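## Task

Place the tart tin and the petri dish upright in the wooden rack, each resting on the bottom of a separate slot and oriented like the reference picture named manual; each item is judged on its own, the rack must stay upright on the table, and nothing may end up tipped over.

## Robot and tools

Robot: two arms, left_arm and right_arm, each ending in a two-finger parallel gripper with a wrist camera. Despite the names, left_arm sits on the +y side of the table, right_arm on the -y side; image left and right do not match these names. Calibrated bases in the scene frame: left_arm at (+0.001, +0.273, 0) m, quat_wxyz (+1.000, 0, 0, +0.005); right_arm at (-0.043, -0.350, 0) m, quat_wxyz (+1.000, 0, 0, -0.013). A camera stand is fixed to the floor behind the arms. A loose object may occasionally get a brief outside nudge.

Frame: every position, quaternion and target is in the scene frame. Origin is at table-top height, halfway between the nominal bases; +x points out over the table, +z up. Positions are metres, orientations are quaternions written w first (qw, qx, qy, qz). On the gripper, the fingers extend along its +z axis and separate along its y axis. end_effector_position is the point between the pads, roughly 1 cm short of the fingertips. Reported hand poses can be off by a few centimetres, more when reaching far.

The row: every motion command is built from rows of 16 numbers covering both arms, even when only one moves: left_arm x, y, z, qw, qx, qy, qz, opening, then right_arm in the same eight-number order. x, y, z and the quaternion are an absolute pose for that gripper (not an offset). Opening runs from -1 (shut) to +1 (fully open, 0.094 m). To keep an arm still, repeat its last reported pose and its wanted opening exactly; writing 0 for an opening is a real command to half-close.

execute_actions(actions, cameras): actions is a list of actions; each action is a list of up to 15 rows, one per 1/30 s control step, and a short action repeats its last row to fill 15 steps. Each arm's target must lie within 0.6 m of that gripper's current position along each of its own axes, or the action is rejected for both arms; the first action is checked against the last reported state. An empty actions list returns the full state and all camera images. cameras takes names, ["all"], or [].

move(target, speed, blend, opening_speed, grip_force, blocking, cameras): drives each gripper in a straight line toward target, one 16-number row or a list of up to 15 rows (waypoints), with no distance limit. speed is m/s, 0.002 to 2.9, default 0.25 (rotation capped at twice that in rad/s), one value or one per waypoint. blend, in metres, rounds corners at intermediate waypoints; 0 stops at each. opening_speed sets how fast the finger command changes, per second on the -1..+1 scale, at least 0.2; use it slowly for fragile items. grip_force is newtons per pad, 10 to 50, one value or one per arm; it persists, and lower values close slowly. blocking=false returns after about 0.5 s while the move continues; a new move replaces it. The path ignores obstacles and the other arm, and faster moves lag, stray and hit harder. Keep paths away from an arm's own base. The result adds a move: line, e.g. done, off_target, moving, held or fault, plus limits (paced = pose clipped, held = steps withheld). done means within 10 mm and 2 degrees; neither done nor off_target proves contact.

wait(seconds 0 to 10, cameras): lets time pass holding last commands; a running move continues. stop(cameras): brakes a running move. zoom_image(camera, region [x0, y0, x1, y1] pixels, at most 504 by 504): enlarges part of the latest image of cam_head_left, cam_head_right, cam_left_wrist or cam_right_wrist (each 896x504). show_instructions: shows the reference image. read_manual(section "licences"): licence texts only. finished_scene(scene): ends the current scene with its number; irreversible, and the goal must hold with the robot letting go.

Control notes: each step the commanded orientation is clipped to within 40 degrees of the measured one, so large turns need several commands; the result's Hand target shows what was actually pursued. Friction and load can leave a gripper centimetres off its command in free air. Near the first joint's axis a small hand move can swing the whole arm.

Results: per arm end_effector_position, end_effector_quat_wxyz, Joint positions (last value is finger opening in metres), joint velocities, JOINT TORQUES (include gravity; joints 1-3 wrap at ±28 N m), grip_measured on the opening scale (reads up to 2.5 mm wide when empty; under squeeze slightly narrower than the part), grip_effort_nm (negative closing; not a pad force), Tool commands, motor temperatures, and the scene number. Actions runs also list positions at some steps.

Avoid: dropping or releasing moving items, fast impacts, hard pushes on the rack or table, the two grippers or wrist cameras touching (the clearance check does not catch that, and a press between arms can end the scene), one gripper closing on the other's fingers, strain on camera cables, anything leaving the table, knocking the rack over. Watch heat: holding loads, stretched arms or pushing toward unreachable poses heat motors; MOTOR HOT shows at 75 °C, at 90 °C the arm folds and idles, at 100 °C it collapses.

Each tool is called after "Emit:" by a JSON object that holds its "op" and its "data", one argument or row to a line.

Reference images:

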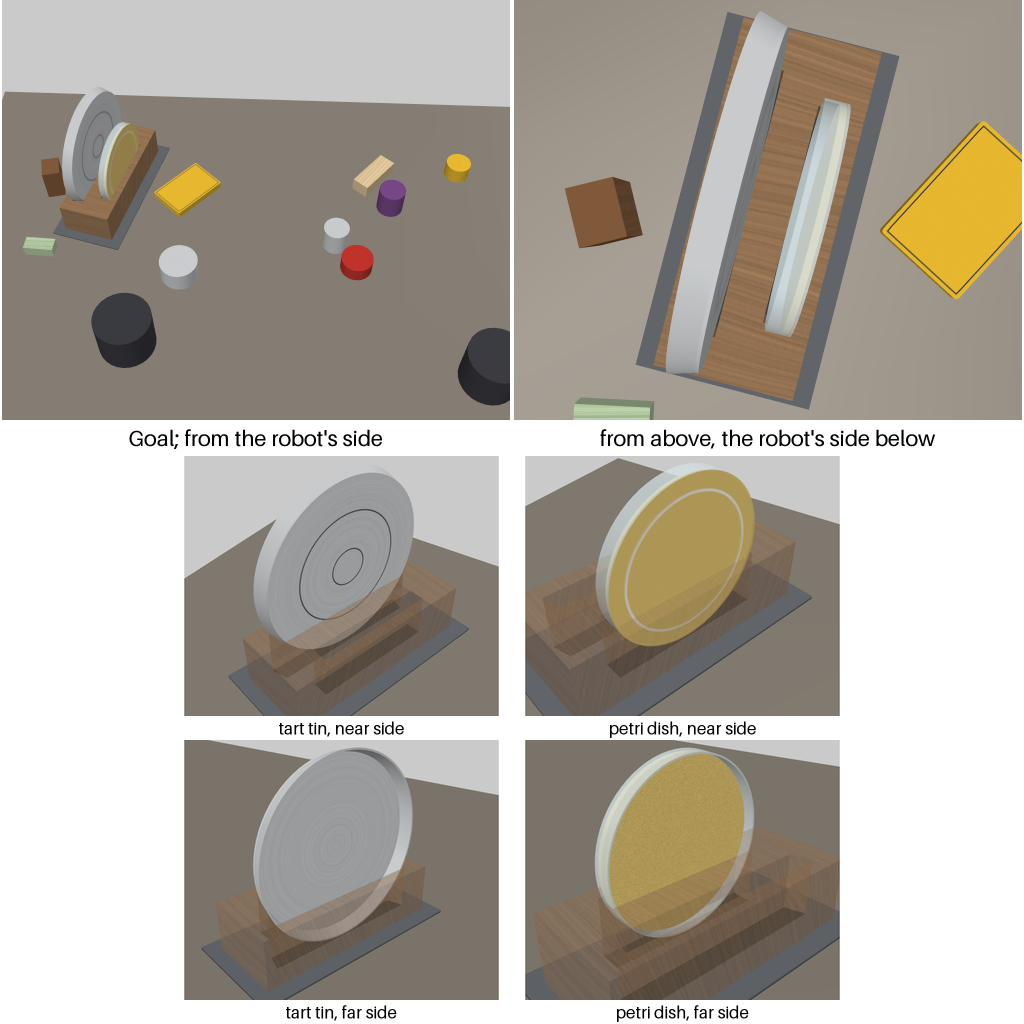

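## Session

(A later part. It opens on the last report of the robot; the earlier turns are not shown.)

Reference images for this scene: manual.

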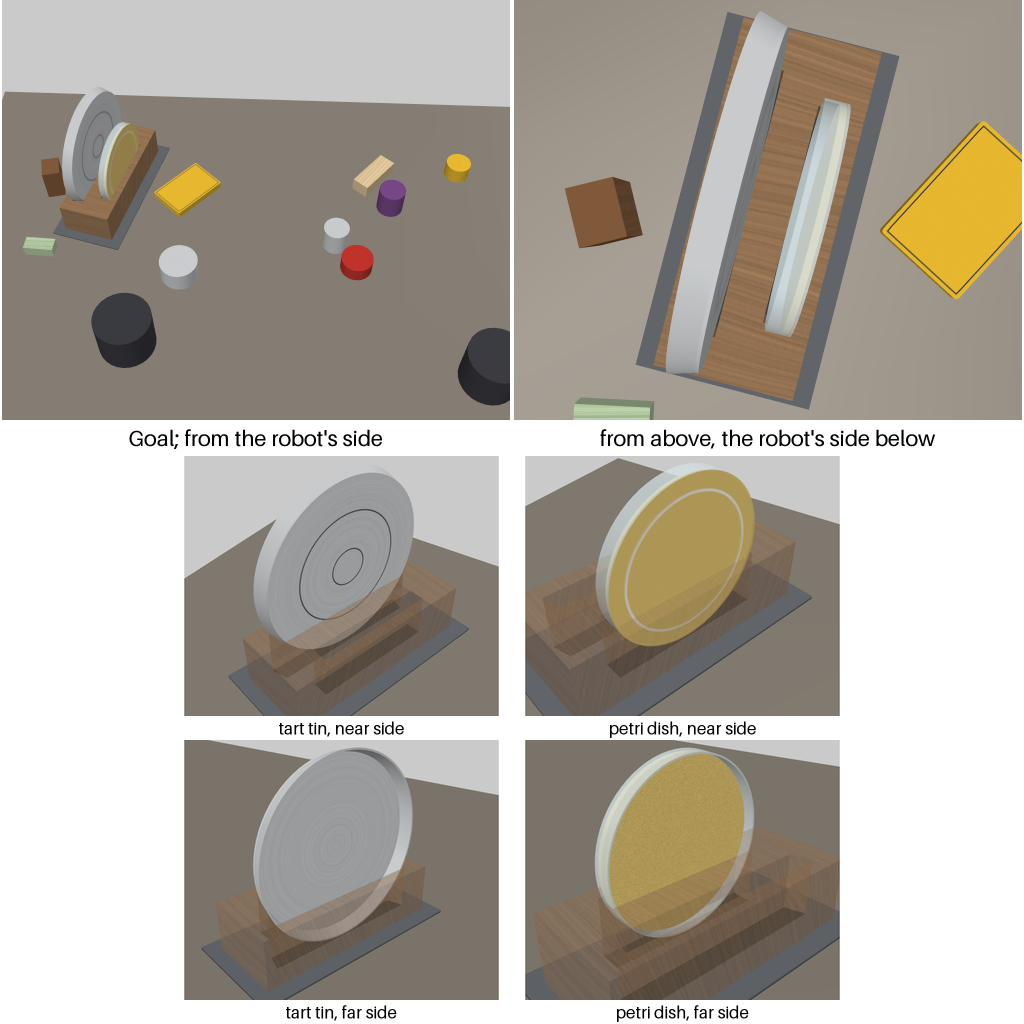

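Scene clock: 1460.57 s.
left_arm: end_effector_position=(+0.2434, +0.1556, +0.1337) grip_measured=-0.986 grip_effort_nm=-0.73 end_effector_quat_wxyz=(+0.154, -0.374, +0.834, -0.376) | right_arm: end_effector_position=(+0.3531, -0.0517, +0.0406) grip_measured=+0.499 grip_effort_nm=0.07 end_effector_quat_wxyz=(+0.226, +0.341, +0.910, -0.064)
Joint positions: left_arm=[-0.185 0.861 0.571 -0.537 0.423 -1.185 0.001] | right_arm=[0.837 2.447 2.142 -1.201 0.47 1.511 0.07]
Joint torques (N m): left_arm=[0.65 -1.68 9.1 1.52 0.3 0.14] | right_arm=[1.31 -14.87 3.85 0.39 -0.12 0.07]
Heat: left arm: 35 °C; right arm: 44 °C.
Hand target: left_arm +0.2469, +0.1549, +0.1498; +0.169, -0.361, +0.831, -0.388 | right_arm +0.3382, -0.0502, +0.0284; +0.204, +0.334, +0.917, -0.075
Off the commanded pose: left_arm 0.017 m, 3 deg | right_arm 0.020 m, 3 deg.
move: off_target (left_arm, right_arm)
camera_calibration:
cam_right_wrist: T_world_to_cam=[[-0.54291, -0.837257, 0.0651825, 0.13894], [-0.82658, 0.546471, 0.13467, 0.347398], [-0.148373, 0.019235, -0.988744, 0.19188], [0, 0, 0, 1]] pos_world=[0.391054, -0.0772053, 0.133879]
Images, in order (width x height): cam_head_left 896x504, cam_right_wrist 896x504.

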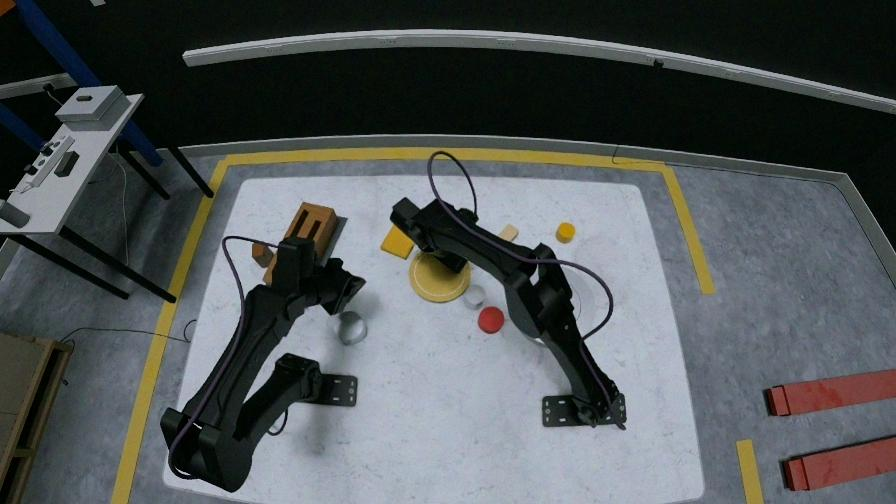

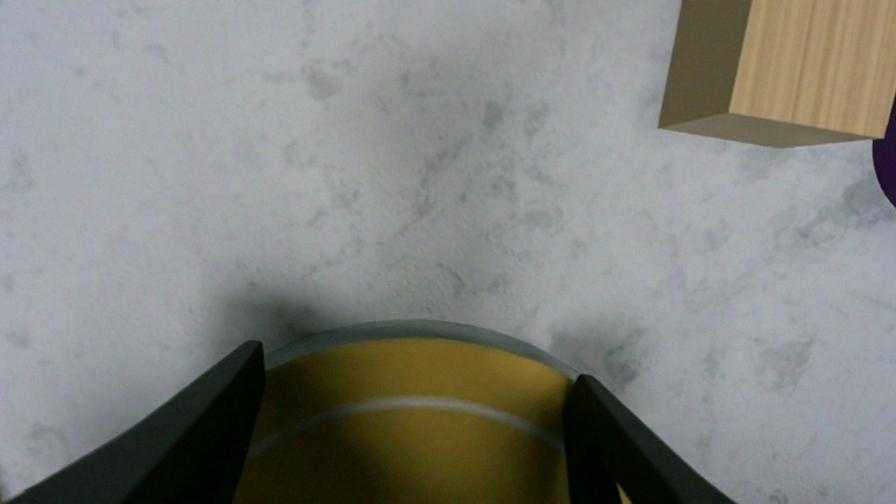

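Emit:
{"op": "move", "data": {
  "target": [
    [0.247, 0.155, 0.15, 0.1685, -0.3616, 0.8313, -0.3877, -1.0, 0.353, -0.052, 0.13, 0.2034, 0.3339, 0.9174, -0.0740, 0.5],
    [0.33, 0.17, 0.10, 0.1853, 0.6237, 0.7433, -0.1555, -0.15, 0.285, -0.16, 0.11, 0.1755, -0.6680, 0.7039, 0.1665, -0.15]
  ],
  "speed": [0.2, 0.3],
  "blend": [0.03, 0],
  "cameras": ["all"]
}}

Scene clock: 1507.23 s.
left_arm: end_effector_position=(+0.3273, +0.1731, +0.0972) grip_measured=-0.153 grip_effort_nm=0.15 end_effector_quat_wxyz=(+0.186, +0.618, +0.749, -0.152) | right_arm: end_effector_position=(+0.2842, -0.1614, +0.1104) grip_measured=-0.149 grip_effort_nm=-0.07 end_effector_quat_wxyz=(-0.180, +0.669, -0.705, -0.153)
Joint positions: left_arm=[-0.068 1.703 1.248 -0.984 0.469 1.29 0.04] | right_arm=[0.347 1.768 1.376 -0.968 -0.431 -1.151 0.04]
Joint torques (N m): left_arm=[-0.51 -5.44 7.82 0.53 0.29 0.1] | right_arm=[-0.72 -7.39 8.5 0.54 -0.47 -0.1]
Heat: left arm: 34 °C; right arm: 45 °C.
Hand target: left_arm +0.3300, +0.1701, +0.1000; +0.186, +0.624, +0.743, -0.155 | right_arm +0.2850, -0.1600, +0.1100; -0.176, +0.668, -0.704, -0.166
Off the commanded pose: left_arm 0.005 m, 1 deg | right_arm 0.002 m, 2 deg.
move: done
camera_calibration:
cam_left_wrist: T_world_to_cam=[[-0.927689, -0.360824, 0.0959126, 0.351249], [-0.351415, 0.930636, 0.102094, -0.0209013], [-0.126098, 0.0610063, -0.99014, 0.229613], [0, 0, 0, 1]] pos_world=[0.347459, 0.132183, 0.195794]
cam_right_wrist: T_world_to_cam=[[0.989299, 0.0731061, 0.126263, -0.290144], [0.0553889, -0.988808, 0.138534, -0.157842], [0.134977, -0.130058, -0.982276, 0.147407], [0, 0, 0, 1]] pos_world=[0.275885, -0.115692, 0.203295]

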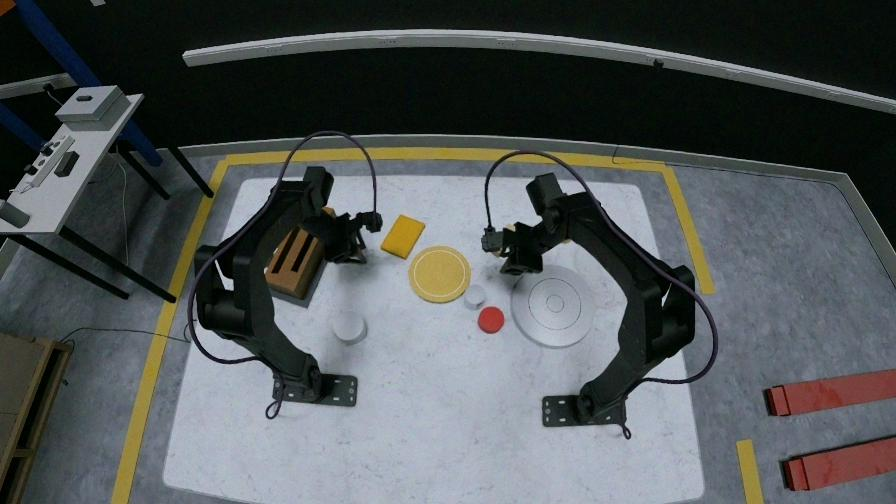

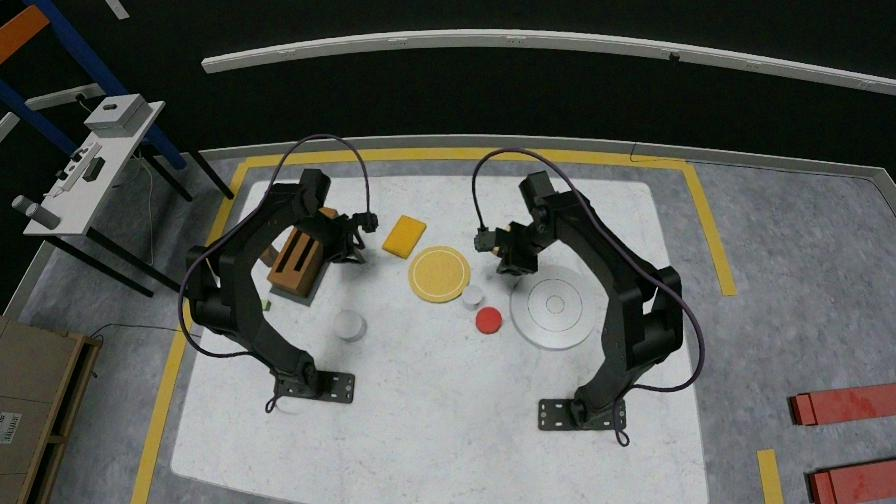

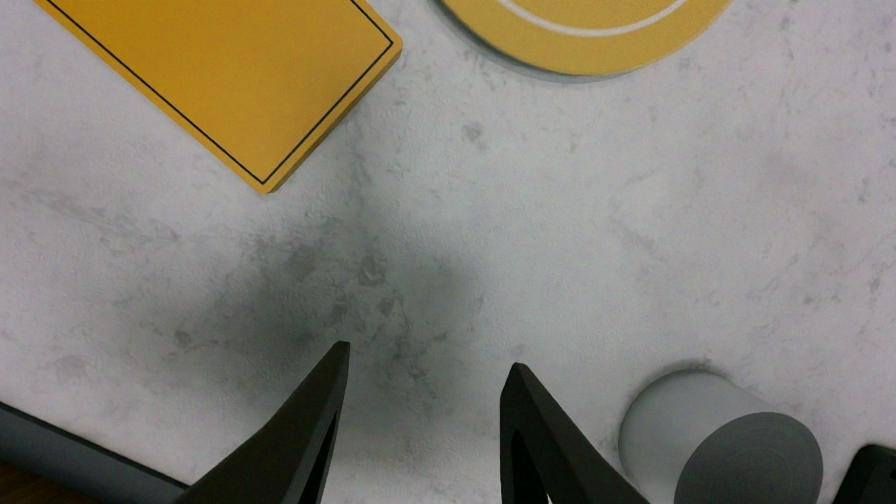

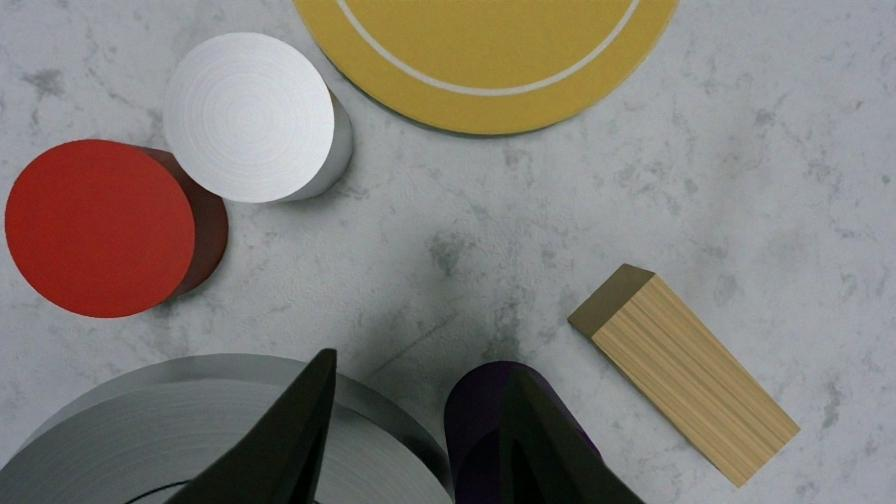

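Emit:
{"op": "move", "data": {
  "target": [
    [0.296, 0.105, 0.085, 0.1932, 0.5839, 0.7749, -0.1456, -0.15, 0.317, -0.138, 0.085, 0.1634, -0.7154, 0.6555, 0.1784, -0.15],
    [0.298, 0.095, 0.036, 0.1932, 0.5839, 0.7749, -0.1456, -0.15, 0.316, -0.128, 0.036, 0.1634, -0.7154, 0.6555, 0.1784, -0.15]
  ],
  "speed": [0.2, 0.08],
  "blend": [0.01, 0],
  "cameras": ["cam_left_wrist", "cam_right_wrist"]
}}

Scene clock: 1595.10 s.
left_arm: end_effector_position=(+0.2992, +0.0973, +0.0397) grip_measured=-0.153 grip_effort_nm=0.15 end_effector_quat_wxyz=(+0.196, +0.584, +0.774, -0.143) | right_arm: end_effector_position=(+0.3209, -0.1333, +0.0456) grip_measured=-0.149 grip_effort_nm=-0.07 end_effector_quat_wxyz=(-0.169, +0.716, -0.657, -0.164)
Joint positions: left_arm=[-0.346 1.662 0.945 -0.55 0.39 0.897 0.04] | right_arm=[0.377 2.04 1.482 -0.852 -0.449 -1.27 0.04]
Joint velocities: left_arm=[within noise] | right_arm=[0.002 -0.002 -0.017 -0.022 0.022 -0.154 -0.001]
Joint torques (N m): left_arm=[-0.53 -5.2 4.85 1.07 0.22 -0.08] | right_arm=[0.75 -9.81 5.45 0.79 -0.47 0.04]
Motor temperatures (°C): left_arm=[24 28 33 31 27 25 25] | right_arm=[24 38 31 25 25 25 26]
Heat: left arm: 33 °C; right arm: 38 °C.
Hand target: left_arm +0.2979, +0.0951, +0.0360; +0.193, +0.584, +0.775, -0.146 | right_arm +0.3157, -0.1282, +0.0362; -0.163, +0.715, -0.656, -0.178
Off the commanded pose: left_arm 0.004 m, 0 deg | right_arm 0.012 m, 2 deg.
move: off_target (right_arm)
camera_calibration:
cam_left_wrist: T_world_to_cam=[[-0.893282, -0.440436, 0.0897966, 0.301058], [-0.432323, 0.896527, 0.0966287, 0.0733303], [-0.123064, 0.0474956, -0.991262, 0.174246], [0, 0, 0, 1]] pos_world=[0.322075, 0.0585785, 0.138603]
cam_right_wrist: T_world_to_cam=[[0.969514, 0.209131, 0.1277, -0.29584], [0.190935, -0.971392, 0.141216, -0.164418], [0.153579, -0.112528, -0.981708, 0.0788354], [0, 0, 0, 1]] pos_world=[0.306107, -0.0889738, 0.138391]
Images, in order (width x height): cam_left_wrist 896x504, cam_right_wrist 896x504.

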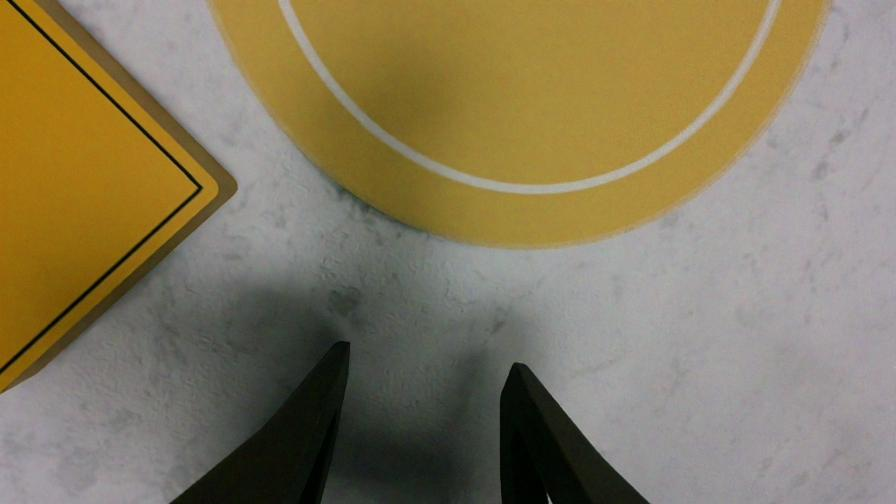

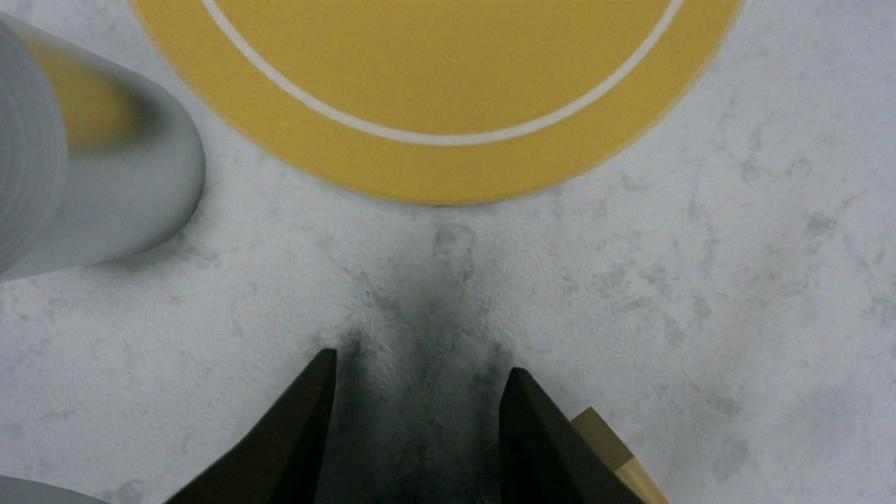

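Emit:
{"op": "move", "data": {
  "target": [
    [0.291, 0.0915, 0.033, 0.1932, 0.5839, 0.7749, -0.1456, -0.15, 0.309, -0.128, 0.026, 0.1634, -0.7154, 0.6555, 0.1784, -0.15],
    [0.2955, 0.076, 0.033, 0.1932, 0.5839, 0.7749, -0.1456, -0.15, 0.308, -0.114, 0.026, 0.1634, -0.7154, 0.6555, 0.1784, -0.15]
  ],
  "speed": [0.06, 0.04],
  "cameras": ["cam_left_wrist", "cam_right_wrist"]
}}

Scene clock: 1628.10 s.
left_arm: end_effector_position=(+0.2863, +0.0821, +0.0283) grip_measured=-0.153 grip_effort_nm=0.15 end_effector_quat_wxyz=(+0.182, +0.584, +0.777, -0.147) | right_arm: end_effector_position=(+0.3087, -0.1187, +0.0330) grip_measured=-0.149 grip_effort_nm=-0.07 end_effector_quat_wxyz=(-0.165, +0.716, -0.656, -0.169)
Joint positions: left_arm=[-0.411 1.675 0.916 -0.512 0.371 0.833 0.04] | right_arm=[0.42 2.04 1.427 -0.789 -0.449 -1.226 0.04]
Joint torques (N m): left_arm=[-0.42 -5.07 7.58 1.08 0.24 -0.13] | right_arm=[0.53 -9.63 6.37 0.86 -0.41 0.08]
Heat: left arm: 32 °C; right arm: 37 °C.
Hand target: left_arm +0.2952, +0.0761, +0.0332; +0.193, +0.584, +0.775, -0.146 | right_arm +0.3078, -0.1141, +0.0261; -0.163, +0.715, -0.656, -0.178
Off the commanded pose: left_arm 0.012 m, 1 deg | right_arm 0.008 m, 1 deg.
move: off_target (left_arm)
camera_calibration:
cam_left_wrist: T_world_to_cam=[[-0.891406, -0.439719, 0.109735, 0.2827], [-0.427689, 0.896286, 0.117275, 0.080608], [-0.149922, 0.0576068, -0.987018, 0.168837], [0, 0, 0, 1]] pos_world=[0.311788, 0.0423349, 0.12617]
cam_right_wrist: T_world_to_cam=[[0.970057, 0.212885, 0.116914, -0.284928], [0.196619, -0.970925, 0.136546, -0.147603], [0.142583, -0.10947, -0.983711, 0.0738317], [0, 0, 0, 1]] pos_world=[0.29489, -0.074572, 0.126096]
Images, in order (width x height): cam_left_wrist 896x504, cam_right_wrist 896x504.

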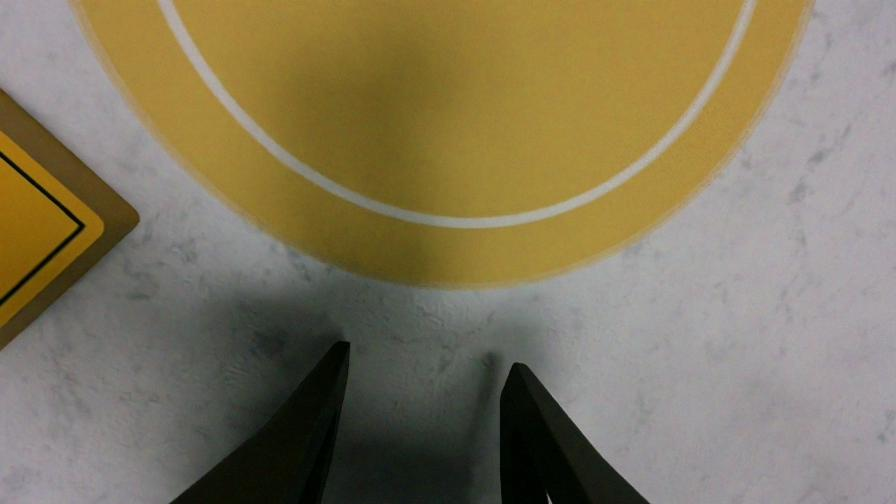

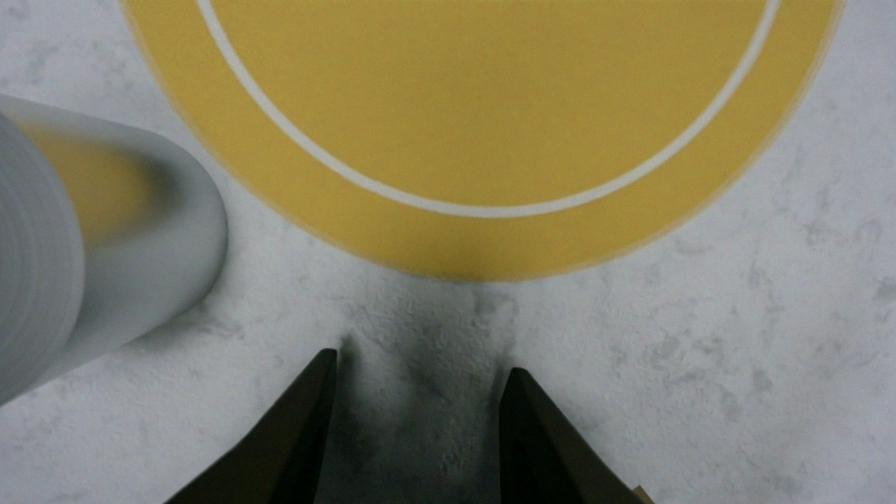

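Emit:
{"op": "move", "data": {
  "target": [0.301, 0.057, 0.033, 0.1932, 0.5839, 0.7749, -0.1456, -0.15, 0.3065, -0.095, 0.026, 0.1634, -0.7154, 0.6555, 0.1784, -0.15],
  "speed": 0.03,
  "cameras": ["cam_left_wrist", "cam_right_wrist"]
}}

Scene clock: 1647.13 s.
left_arm: end_effector_position=(+0.2929, +0.0639, +0.0292) grip_measured=-0.153 grip_effort_nm=0.15 end_effector_quat_wxyz=(+0.184, +0.584, +0.777, -0.146) | right_arm: end_effector_position=(+0.3023, -0.1021, +0.0300) grip_measured=-0.149 grip_effort_nm=-0.07 end_effector_quat_wxyz=(-0.160, +0.714, -0.658, -0.175)
Joint positions: left_arm=[-0.459 1.716 0.965 -0.5 0.355 0.782 0.04] | right_arm=[0.464 2.053 1.434 -0.774 -0.447 -1.175 0.04]
Joint torques (N m): left_arm=[-0.57 -5.34 7.53 1.12 0.2 -0.07] | right_arm=[0.64 -9.44 7.97 0.87 -0.34 0.07]
Heat: left arm: 33 °C; right arm: 37 °C.
Hand target: left_arm +0.3007, +0.0571, +0.0332; +0.193, +0.584, +0.775, -0.146 | right_arm +0.3063, -0.0952, +0.0261; -0.164, +0.715, -0.655, -0.178
Off the commanded pose: left_arm 0.011 m, 1 deg | right_arm 0.009 m, 1 deg.
move: off_target (left_arm)
camera_calibration:
cam_left_wrist: T_world_to_cam=[[-0.890889, -0.441382, 0.10723, 0.280478], [-0.429644, 0.895468, 0.116372, 0.100291], [-0.147386, 0.0576041, -0.9874, 0.171075], [0, 0, 0, 1]] pos_world=[0.318178, 0.0241357, 0.127172]
cam_right_wrist: T_world_to_cam=[[0.97207, 0.211446, 0.101834, -0.282181], [0.197286, -0.971226, 0.133406, -0.129962], [0.127112, -0.10959, -0.985816, 0.0783337], [0, 0, 0, 1]] pos_world=[0.289982, -0.0579719, 0.123296]
Images, in order (width x height): cam_left_wrist 896x504, cam_right_wrist 896x504.

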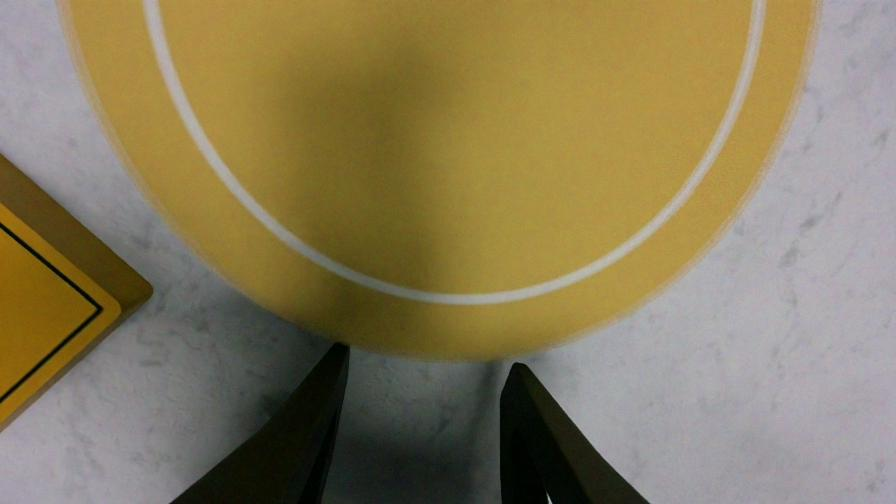

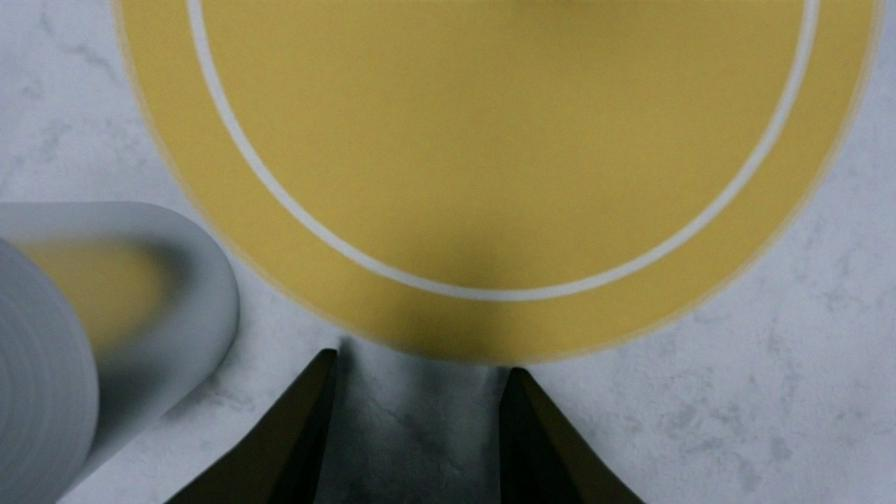

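Emit:
{"op": "move", "data": {
  "target": [
    [0.301, 0.057, 0.033, 0.1932, 0.5839, 0.7749, -0.1456, -0.15, 0.3025, -0.096, 0.028, 0.1634, -0.7154, 0.6555, 0.1784, -0.15],
    [0.3101, 0.0253, 0.033, 0.1932, 0.5839, 0.7749, -0.1456, -0.15, 0.2996, -0.063, 0.028, 0.1634, -0.7154, 0.6555, 0.1784, -0.15]
  ],
  "speed": [0.03, 0.04],
  "cameras": ["cam_left_wrist", "cam_right_wrist"]
}}

Scene clock: 1669.83 s.
left_arm: end_effector_position=(+0.2954, +0.0580, +0.0225) grip_measured=-0.152 grip_effort_nm=0.13 end_effector_quat_wxyz=(+0.148, +0.574, +0.797, -0.119) | right_arm: end_effector_position=(+0.3072, -0.0988, +0.0288) grip_measured=-0.149 grip_effort_nm=-0.07 end_effector_quat_wxyz=(-0.145, +0.704, -0.682, -0.138)
Joint positions: left_arm=[-0.511 1.775 1.041 -0.565 0.271 0.711 0.04] | right_arm=[0.502 2.058 1.46 -0.777 -0.355 -1.092 0.04]
Joint torques (N m): left_arm=[-2.41 -5.46 8.43 1.68 0.8 -0.08] | right_arm=[4.71 -8.98 8.46 1.12 -1.1 0.05]
Heat: left arm: 33 °C; right arm: 37 °C.
Hand target: left_arm +0.3076, +0.0273, +0.0353; +0.192, +0.585, +0.774, -0.146 | right_arm +0.2978, -0.0653, +0.0292; -0.162, +0.716, -0.656, -0.178
Off the commanded pose: left_arm 0.037 m, 7 deg | right_arm 0.037 m, 6 deg.
move: off_target (left_arm, right_arm)
camera_calibration:
cam_left_wrist: T_world_to_cam=[[-0.869993, -0.483253, 0.097868, 0.277357], [-0.457193, 0.864973, 0.206873, 0.115309], [-0.184625, 0.135233, -0.973461, 0.171316], [0, 0, 0, 1]] pos_world=[0.325647, 0.0111268, 0.115771]
cam_right_wrist: T_world_to_cam=[[0.980093, 0.166281, 0.108485, -0.294599], [0.140975, -0.967598, 0.209476, -0.112131], [0.139802, -0.190012, -0.971777, 0.0646229], [0, 0, 0, 1]] pos_world=[0.295507, -0.0472326, 0.118248]
Images, in order (width x height): cam_left_wrist 896x504, cam_right_wrist 896x504.

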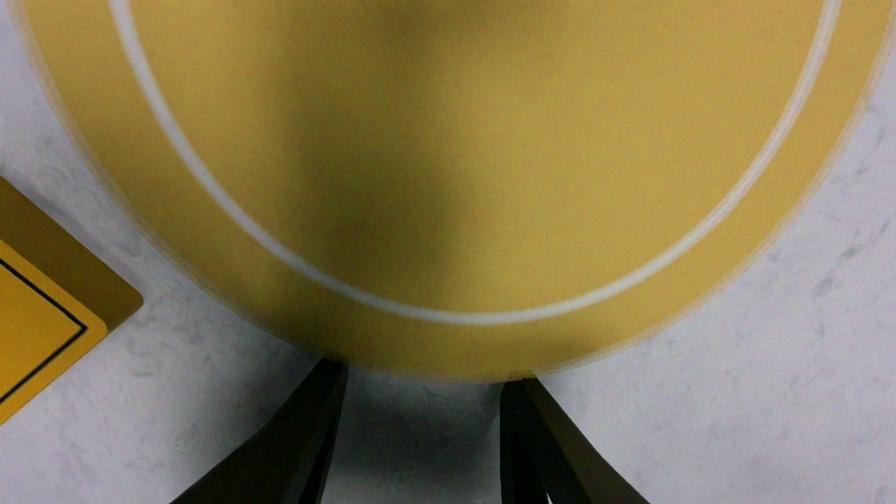

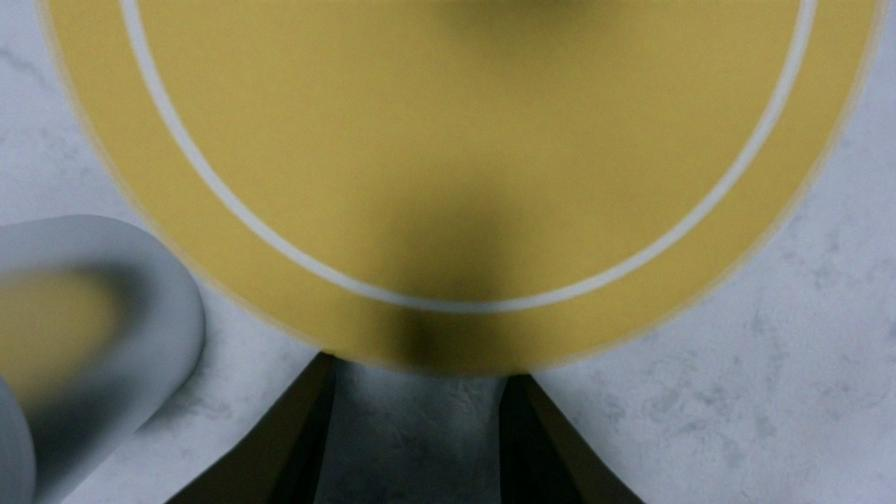

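Emit:
{"op": "move", "data": {
  "target": [0.3115, 0.0205, 0.075, 0.1932, 0.5839, 0.7749, -0.1456, -0.15, 0.2992, -0.058, 0.070, 0.1634, -0.7154, 0.6555, 0.1784, -0.15],
  "speed": 0.04,
  "cameras": ["cam_left_wrist", "cam_right_wrist", "cam_head_left"]
}}

Scene clock: 1681.23 s.
left_arm: end_effector_position=(+0.2905, +0.0608, +0.0419) grip_measured=-0.152 grip_effort_nm=0.13 end_effector_quat_wxyz=(+0.111, +0.572, +0.805, -0.115) | right_arm: end_effector_position=(+0.3031, -0.0955, +0.0522) grip_measured=-0.149 grip_effort_nm=-0.07 end_effector_quat_wxyz=(-0.123, +0.705, -0.684, -0.140)
Joint positions: left_arm=[-0.519 1.775 1.148 -0.743 0.252 0.702 0.04] | right_arm=[0.518 2.058 1.567 -0.923 -0.343 -1.084 0.04]
Joint torques (N m): left_arm=[-2.39 -10.11 9.46 1.63 0.95 -0.02] | right_arm=[4.15 -12.22 9.17 1.01 -1.17 0.05]
Heat: left arm: 33 °C; right arm: 37 °C.
Hand target: left_arm +0.3077, +0.0239, +0.0782; +0.191, +0.586, +0.773, -0.146 | right_arm +0.2974, -0.0603, +0.0711; -0.162, +0.716, -0.655, -0.178
Off the commanded pose: left_arm 0.056 m, 11 deg | right_arm 0.042 m, 7 deg.
move: off_target (left_arm, right_arm)
camera_calibration:
cam_left_wrist: T_world_to_cam=[[-0.861661, -0.492409, 0.122772, 0.269599], [-0.447134, 0.851063, 0.275252, 0.101672], [-0.240023, 0.182278, -0.953501, 0.20129], [0, 0, 0, 1]] pos_world=[0.326078, 0.00953315, 0.130845]
cam_right_wrist: T_world_to_cam=[[0.981976, 0.17487, 0.0717238, -0.291593], [0.154019, -0.960295, 0.232618, -0.117783], [0.109554, -0.217379, -0.96992, 0.095034], [0, 0, 0, 1]] pos_world=[0.294067, -0.0414576, 0.140488]
Images, in order (width x height): cam_head_left 896x504, cam_left_wrist 896x504, cam_right_wrist 896x504.

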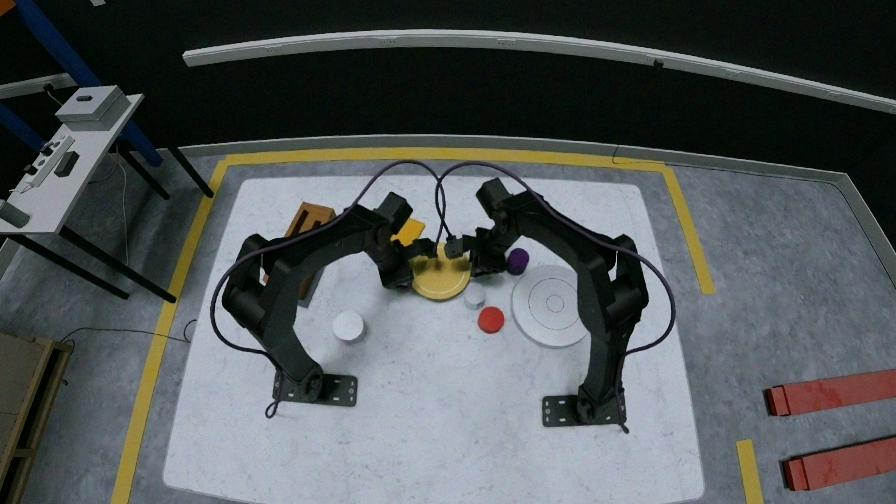

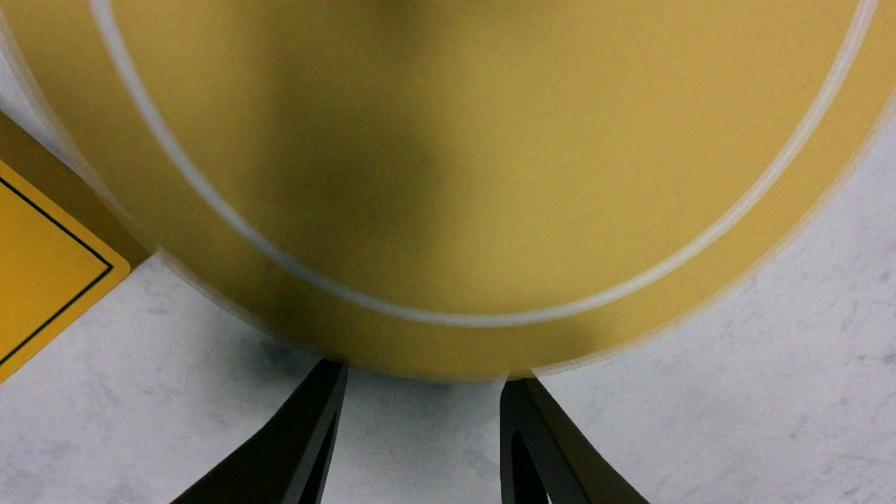

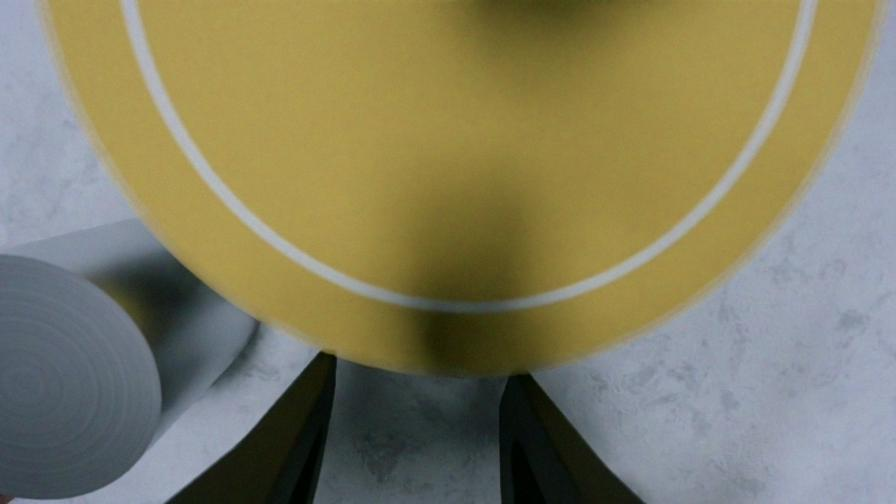

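Emit:
{"op": "move", "data": {
  "target": [
    [0.3125, 0.0205, 0.105, 0.1932, 0.5839, 0.7749, -0.1456, -0.15, 0.2992, -0.058, 0.098, 0.1634, -0.7154, 0.6555, 0.1784, -0.15],
    [0.361, 0.080, 0.108, 0.1932, 0.5839, 0.7749, -0.1456, -0.15, 0.352, -0.012, 0.100, 0.1634, -0.7154, 0.6555, 0.1784, -0.15]
  ],
  "speed": 0.06,
  "blend": [0.01, 0],
  "cameras": ["cam_left_wrist", "cam_right_wrist", "cam_head_left"]
}}

Scene clock: 1724.60 s.
left_arm: end_effector_position=(+0.3539, +0.0973, +0.0970) grip_measured=-0.152 grip_effort_nm=0.13 end_effector_quat_wxyz=(+0.169, +0.571, +0.794, -0.125) | right_arm: end_effector_position=(+0.3628, -0.0287, +0.1146) grip_measured=-0.149 grip_effort_nm=-0.07 end_effector_quat_wxyz=(-0.181, +0.710, -0.662, -0.160)
Joint positions: left_arm=[-0.321 1.804 1.38 -0.891 0.341 0.894 0.04] | right_arm=[0.556 2.313 2.186 -1.171 -0.41 -1.054 0.04]
Joint torques (N m): left_arm=[-1.01 -6.82 8.98 1.02 0.8 0.19] | right_arm=[3.14 -10.89 8.36 0.81 -0.43 0.11]
Heat: left arm: 33 °C; right arm: 37 °C.
Hand target: left_arm +0.3602, +0.0806, +0.1085; +0.194, +0.584, +0.775, -0.145 | right_arm +0.3514, -0.0128, +0.1002; -0.164, +0.715, -0.656, -0.178
Off the commanded pose: left_arm 0.022 m, 4 deg | right_arm 0.025 m, 3 deg.
move: off_target (left_arm, right_arm)
camera_calibration:
cam_left_wrist: T_world_to_cam=[[-0.87082, -0.482924, 0.0919636, 0.34077], [-0.465108, 0.869927, 0.164019, 0.099221], [-0.15921, 0.100058, -0.982161, 0.244607], [0, 0, 0, 1]] pos_world=[0.381841, 0.053776, 0.192631]
cam_right_wrist: T_world_to_cam=[[0.971063, 0.187619, 0.147766, -0.370685], [0.168843, -0.976922, 0.13083, -0.0714262], [0.168902, -0.102095, -0.980331, 0.146583], [0, 0, 0, 1]] pos_world=[0.34726, 0.0147353, 0.207819]
Images, in order (width x height): cam_head_left 896x504, cam_left_wrist 896x504, cam_right_wrist 896x504.

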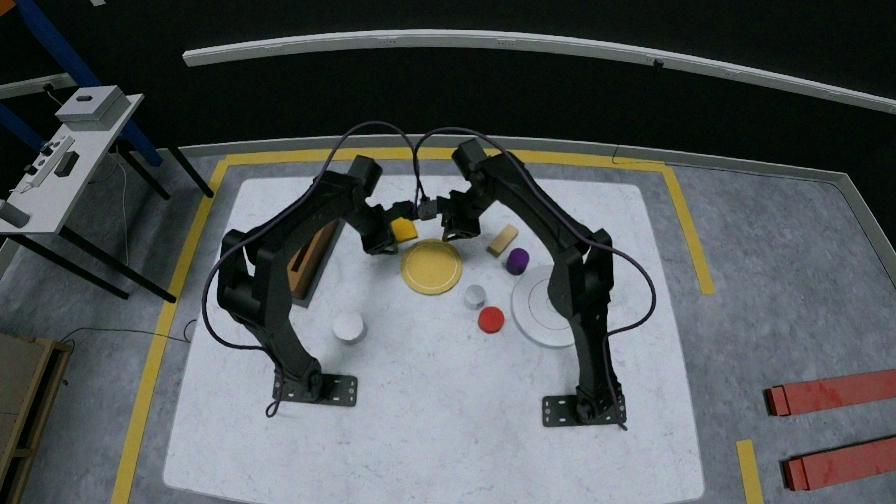

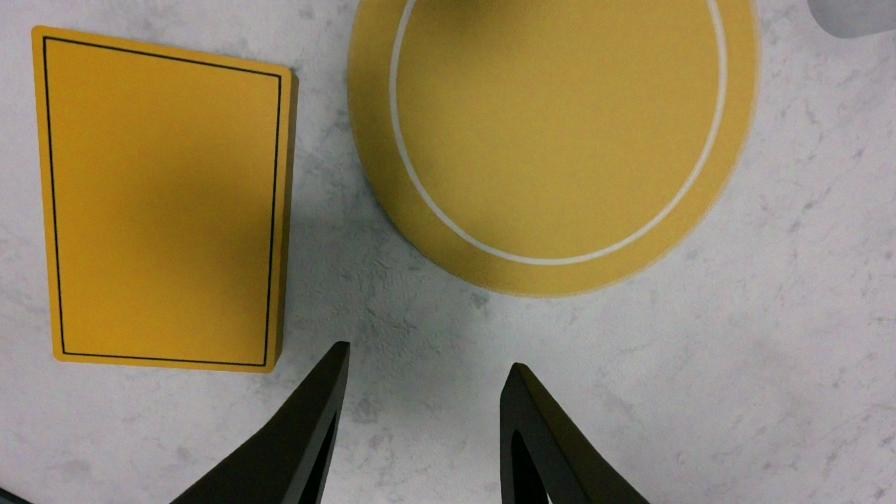

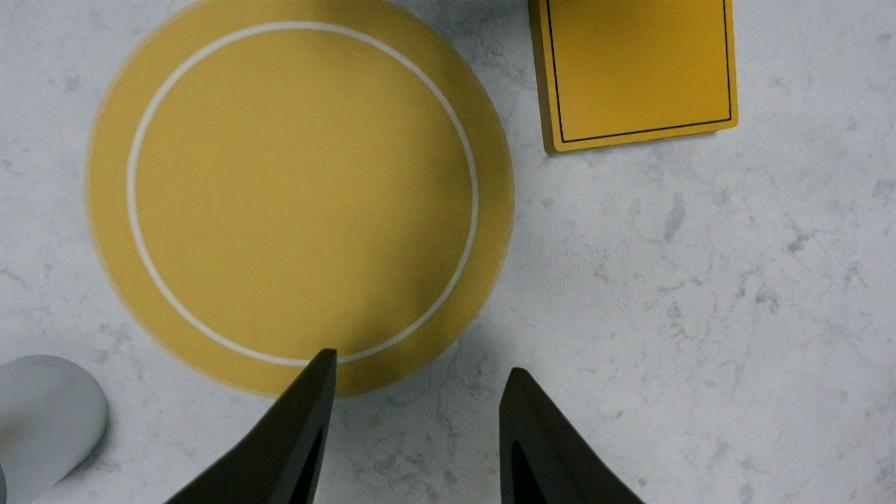

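Emit:
{"op": "move", "data": {
  "target": [
    [0.325, 0.125, 0.10, 0.1932, 0.5839, 0.7749, -0.1456, -0.15, 0.332, -0.110, 0.10, 0.1634, -0.7154, 0.6555, 0.1784, -0.15],
    [0.3225, 0.1035, 0.033, 0.1932, 0.5839, 0.7749, -0.1456, -0.15, 0.330, -0.095, 0.026, 0.1634, -0.7154, 0.6555, 0.1784, -0.15]
  ],
  "speed": [0.2, 0.1],
  "blend": [0.01, 0],
  "cameras": ["cam_left_wrist", "cam_right_wrist"]
}}

Scene clock: 1804.43 s.
left_arm: end_effector_position=(+0.3242, +0.1074, +0.0361) grip_measured=-0.152 grip_effort_nm=0.13 end_effector_quat_wxyz=(+0.194, +0.585, +0.775, -0.137) | right_arm: end_effector_position=(+0.3361, -0.0997, +0.0387) grip_measured=-0.149 grip_effort_nm=-0.07 end_effector_quat_wxyz=(-0.172, +0.716, -0.656, -0.163)
Joint positions: left_arm=[-0.294 1.745 1.031 -0.573 0.393 0.952 0.04] | right_arm=[0.439 2.134 1.595 -0.834 -0.439 -1.202 0.04]
Joint torques (N m): left_arm=[-0.46 -5.94 4.86 1.05 0.34 -0.09] | right_arm=[0.76 -10.45 5.41 0.88 -0.44 0.06]
Heat: left arm: 33 °C; right arm: 40 °C.
Hand target: left_arm +0.3224, +0.1035, +0.0330; +0.193, +0.584, +0.775, -0.146 | right_arm +0.3297, -0.0953, +0.0263; -0.163, +0.715, -0.656, -0.178
Off the commanded pose: left_arm 0.005 m, 1 deg | right_arm 0.015 m, 2 deg.
move: off_target (right_arm)
camera_calibration:
cam_left_wrist: T_world_to_cam=[[-0.892604, -0.443261, 0.0823316, 0.32851], [-0.434573, 0.89454, 0.104616, 0.0761522], [-0.120021, 0.0576017, -0.991099, 0.171137], [0, 0, 0, 1]] pos_world=[0.346863, 0.0676367, 0.134601]
cam_right_wrist: T_world_to_cam=[[0.968602, 0.208805, 0.134945, -0.316865], [0.190331, -0.971994, 0.137849, -0.133424], [0.15995, -0.107836, -0.981217, 0.0718988], [0, 0, 0, 1]] pos_world=[0.320811, -0.0557704, 0.1317]
Images, in order (width x height): cam_left_wrist 896x504, cam_right_wrist 896x504.

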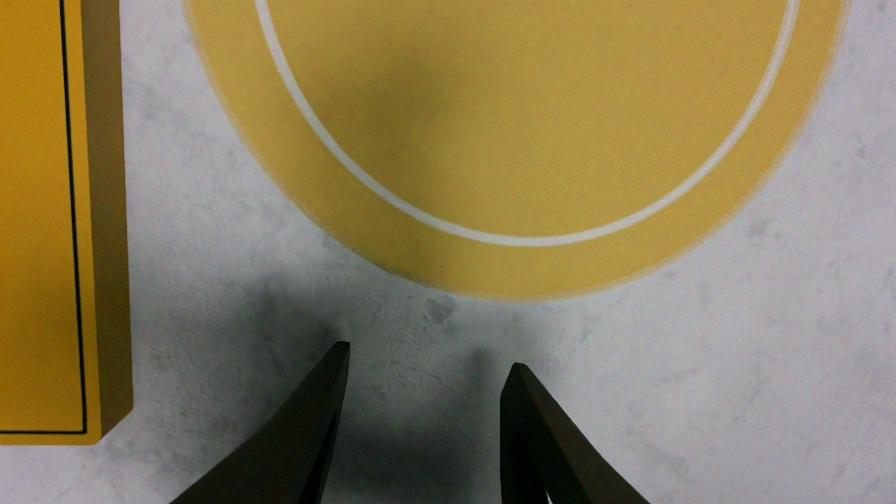

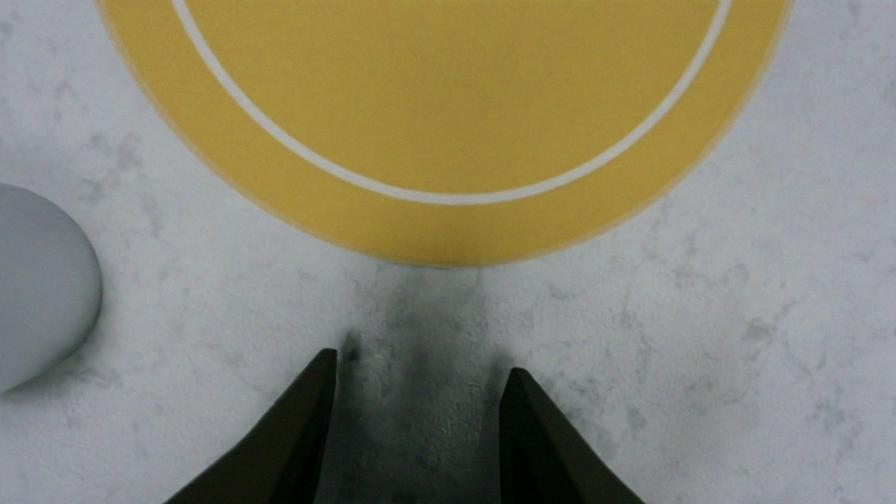

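Emit:
{"op": "move", "data": {
  "target": [
    [0.3145, 0.086, 0.033, 0.1932, 0.5839, 0.7749, -0.1456, -0.15, 0.3224, -0.0835, 0.028, 0.1634, -0.7154, 0.6555, 0.1784, -0.15],
    [0.331, 0.029, 0.034, 0.1932, 0.5839, 0.7749, -0.1456, -0.15, 0.3176, -0.0245, 0.028, 0.1634, -0.7154, 0.6555, 0.1784, -0.15]
  ],
  "speed": [0.05, 0.04],
  "cameras": ["cam_left_wrist", "cam_right_wrist"]
}}

Scene clock: 1823.30 s.
left_arm: end_effector_position=(+0.3210, +0.0673, +0.0238) grip_measured=-0.152 grip_effort_nm=0.13 end_effector_quat_wxyz=(+0.154, +0.559, +0.805, -0.124) | right_arm: end_effector_position=(+0.3313, -0.0611, +0.0388) grip_measured=-0.149 grip_effort_nm=-0.06 end_effector_quat_wxyz=(-0.163, +0.702, -0.677, -0.151)
Joint positions: left_arm=[-0.445 1.83 1.112 -0.582 0.295 0.738 0.04] | right_arm=[0.54 2.168 1.658 -0.821 -0.381 -1.046 0.04]
Joint torques (N m): left_arm=[-4.77 -5.91 8.92 1.55 0.7 0.04] | right_arm=[6.37 -9.11 8.43 1.19 -0.69 0.19]
Heat: left arm: 32 °C; right arm: 39 °C.
Hand target: left_arm +0.3279, +0.0310, +0.0359; +0.192, +0.585, +0.775, -0.146 | right_arm +0.3154, -0.0272, +0.0289; -0.163, +0.715, -0.656, -0.178
Off the commanded pose: left_arm 0.041 m, 7 deg | right_arm 0.041 m, 4 deg.
move: off_target (left_arm, right_arm)
camera_calibration:
cam_left_wrist: T_world_to_cam=[[-0.853118, -0.510382, 0.108167, 0.300154], [-0.485699, 0.852662, 0.192522, 0.12912], [-0.19049, 0.111708, -0.975313, 0.179541], [0, 0, 0, 1]] pos_world=[0.352981, 0.0230414, 0.117783]
cam_right_wrist: T_world_to_cam=[[0.97888, 0.163438, 0.122805, -0.325973], [0.141856, -0.975588, 0.167646, -0.0802567], [0.147206, -0.146685, -0.978169, 0.0785653], [0, 0, 0, 1]] pos_world=[0.318909, -0.0134967, 0.130336]
Images, in order (width x height): cam_left_wrist 896x504, cam_right_wrist 896x504.

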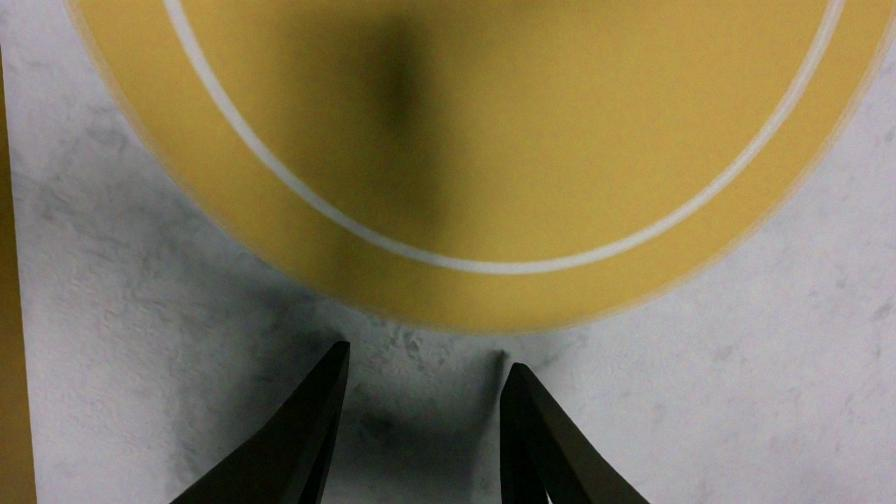

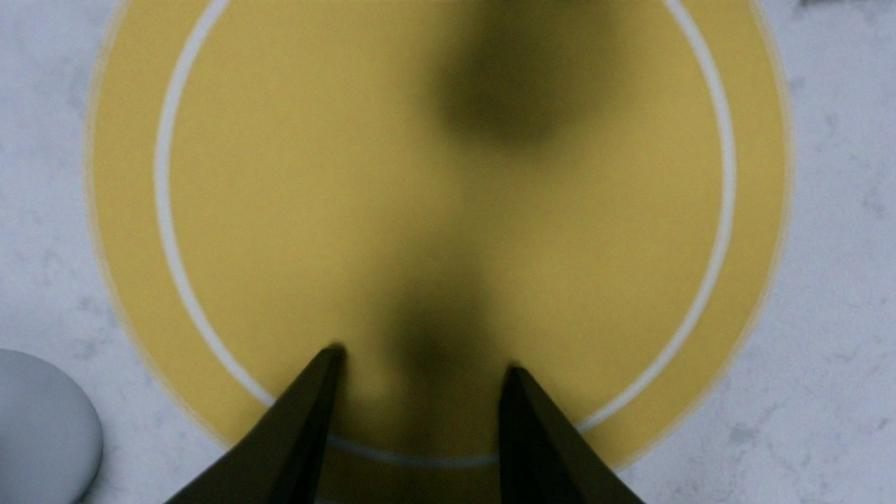

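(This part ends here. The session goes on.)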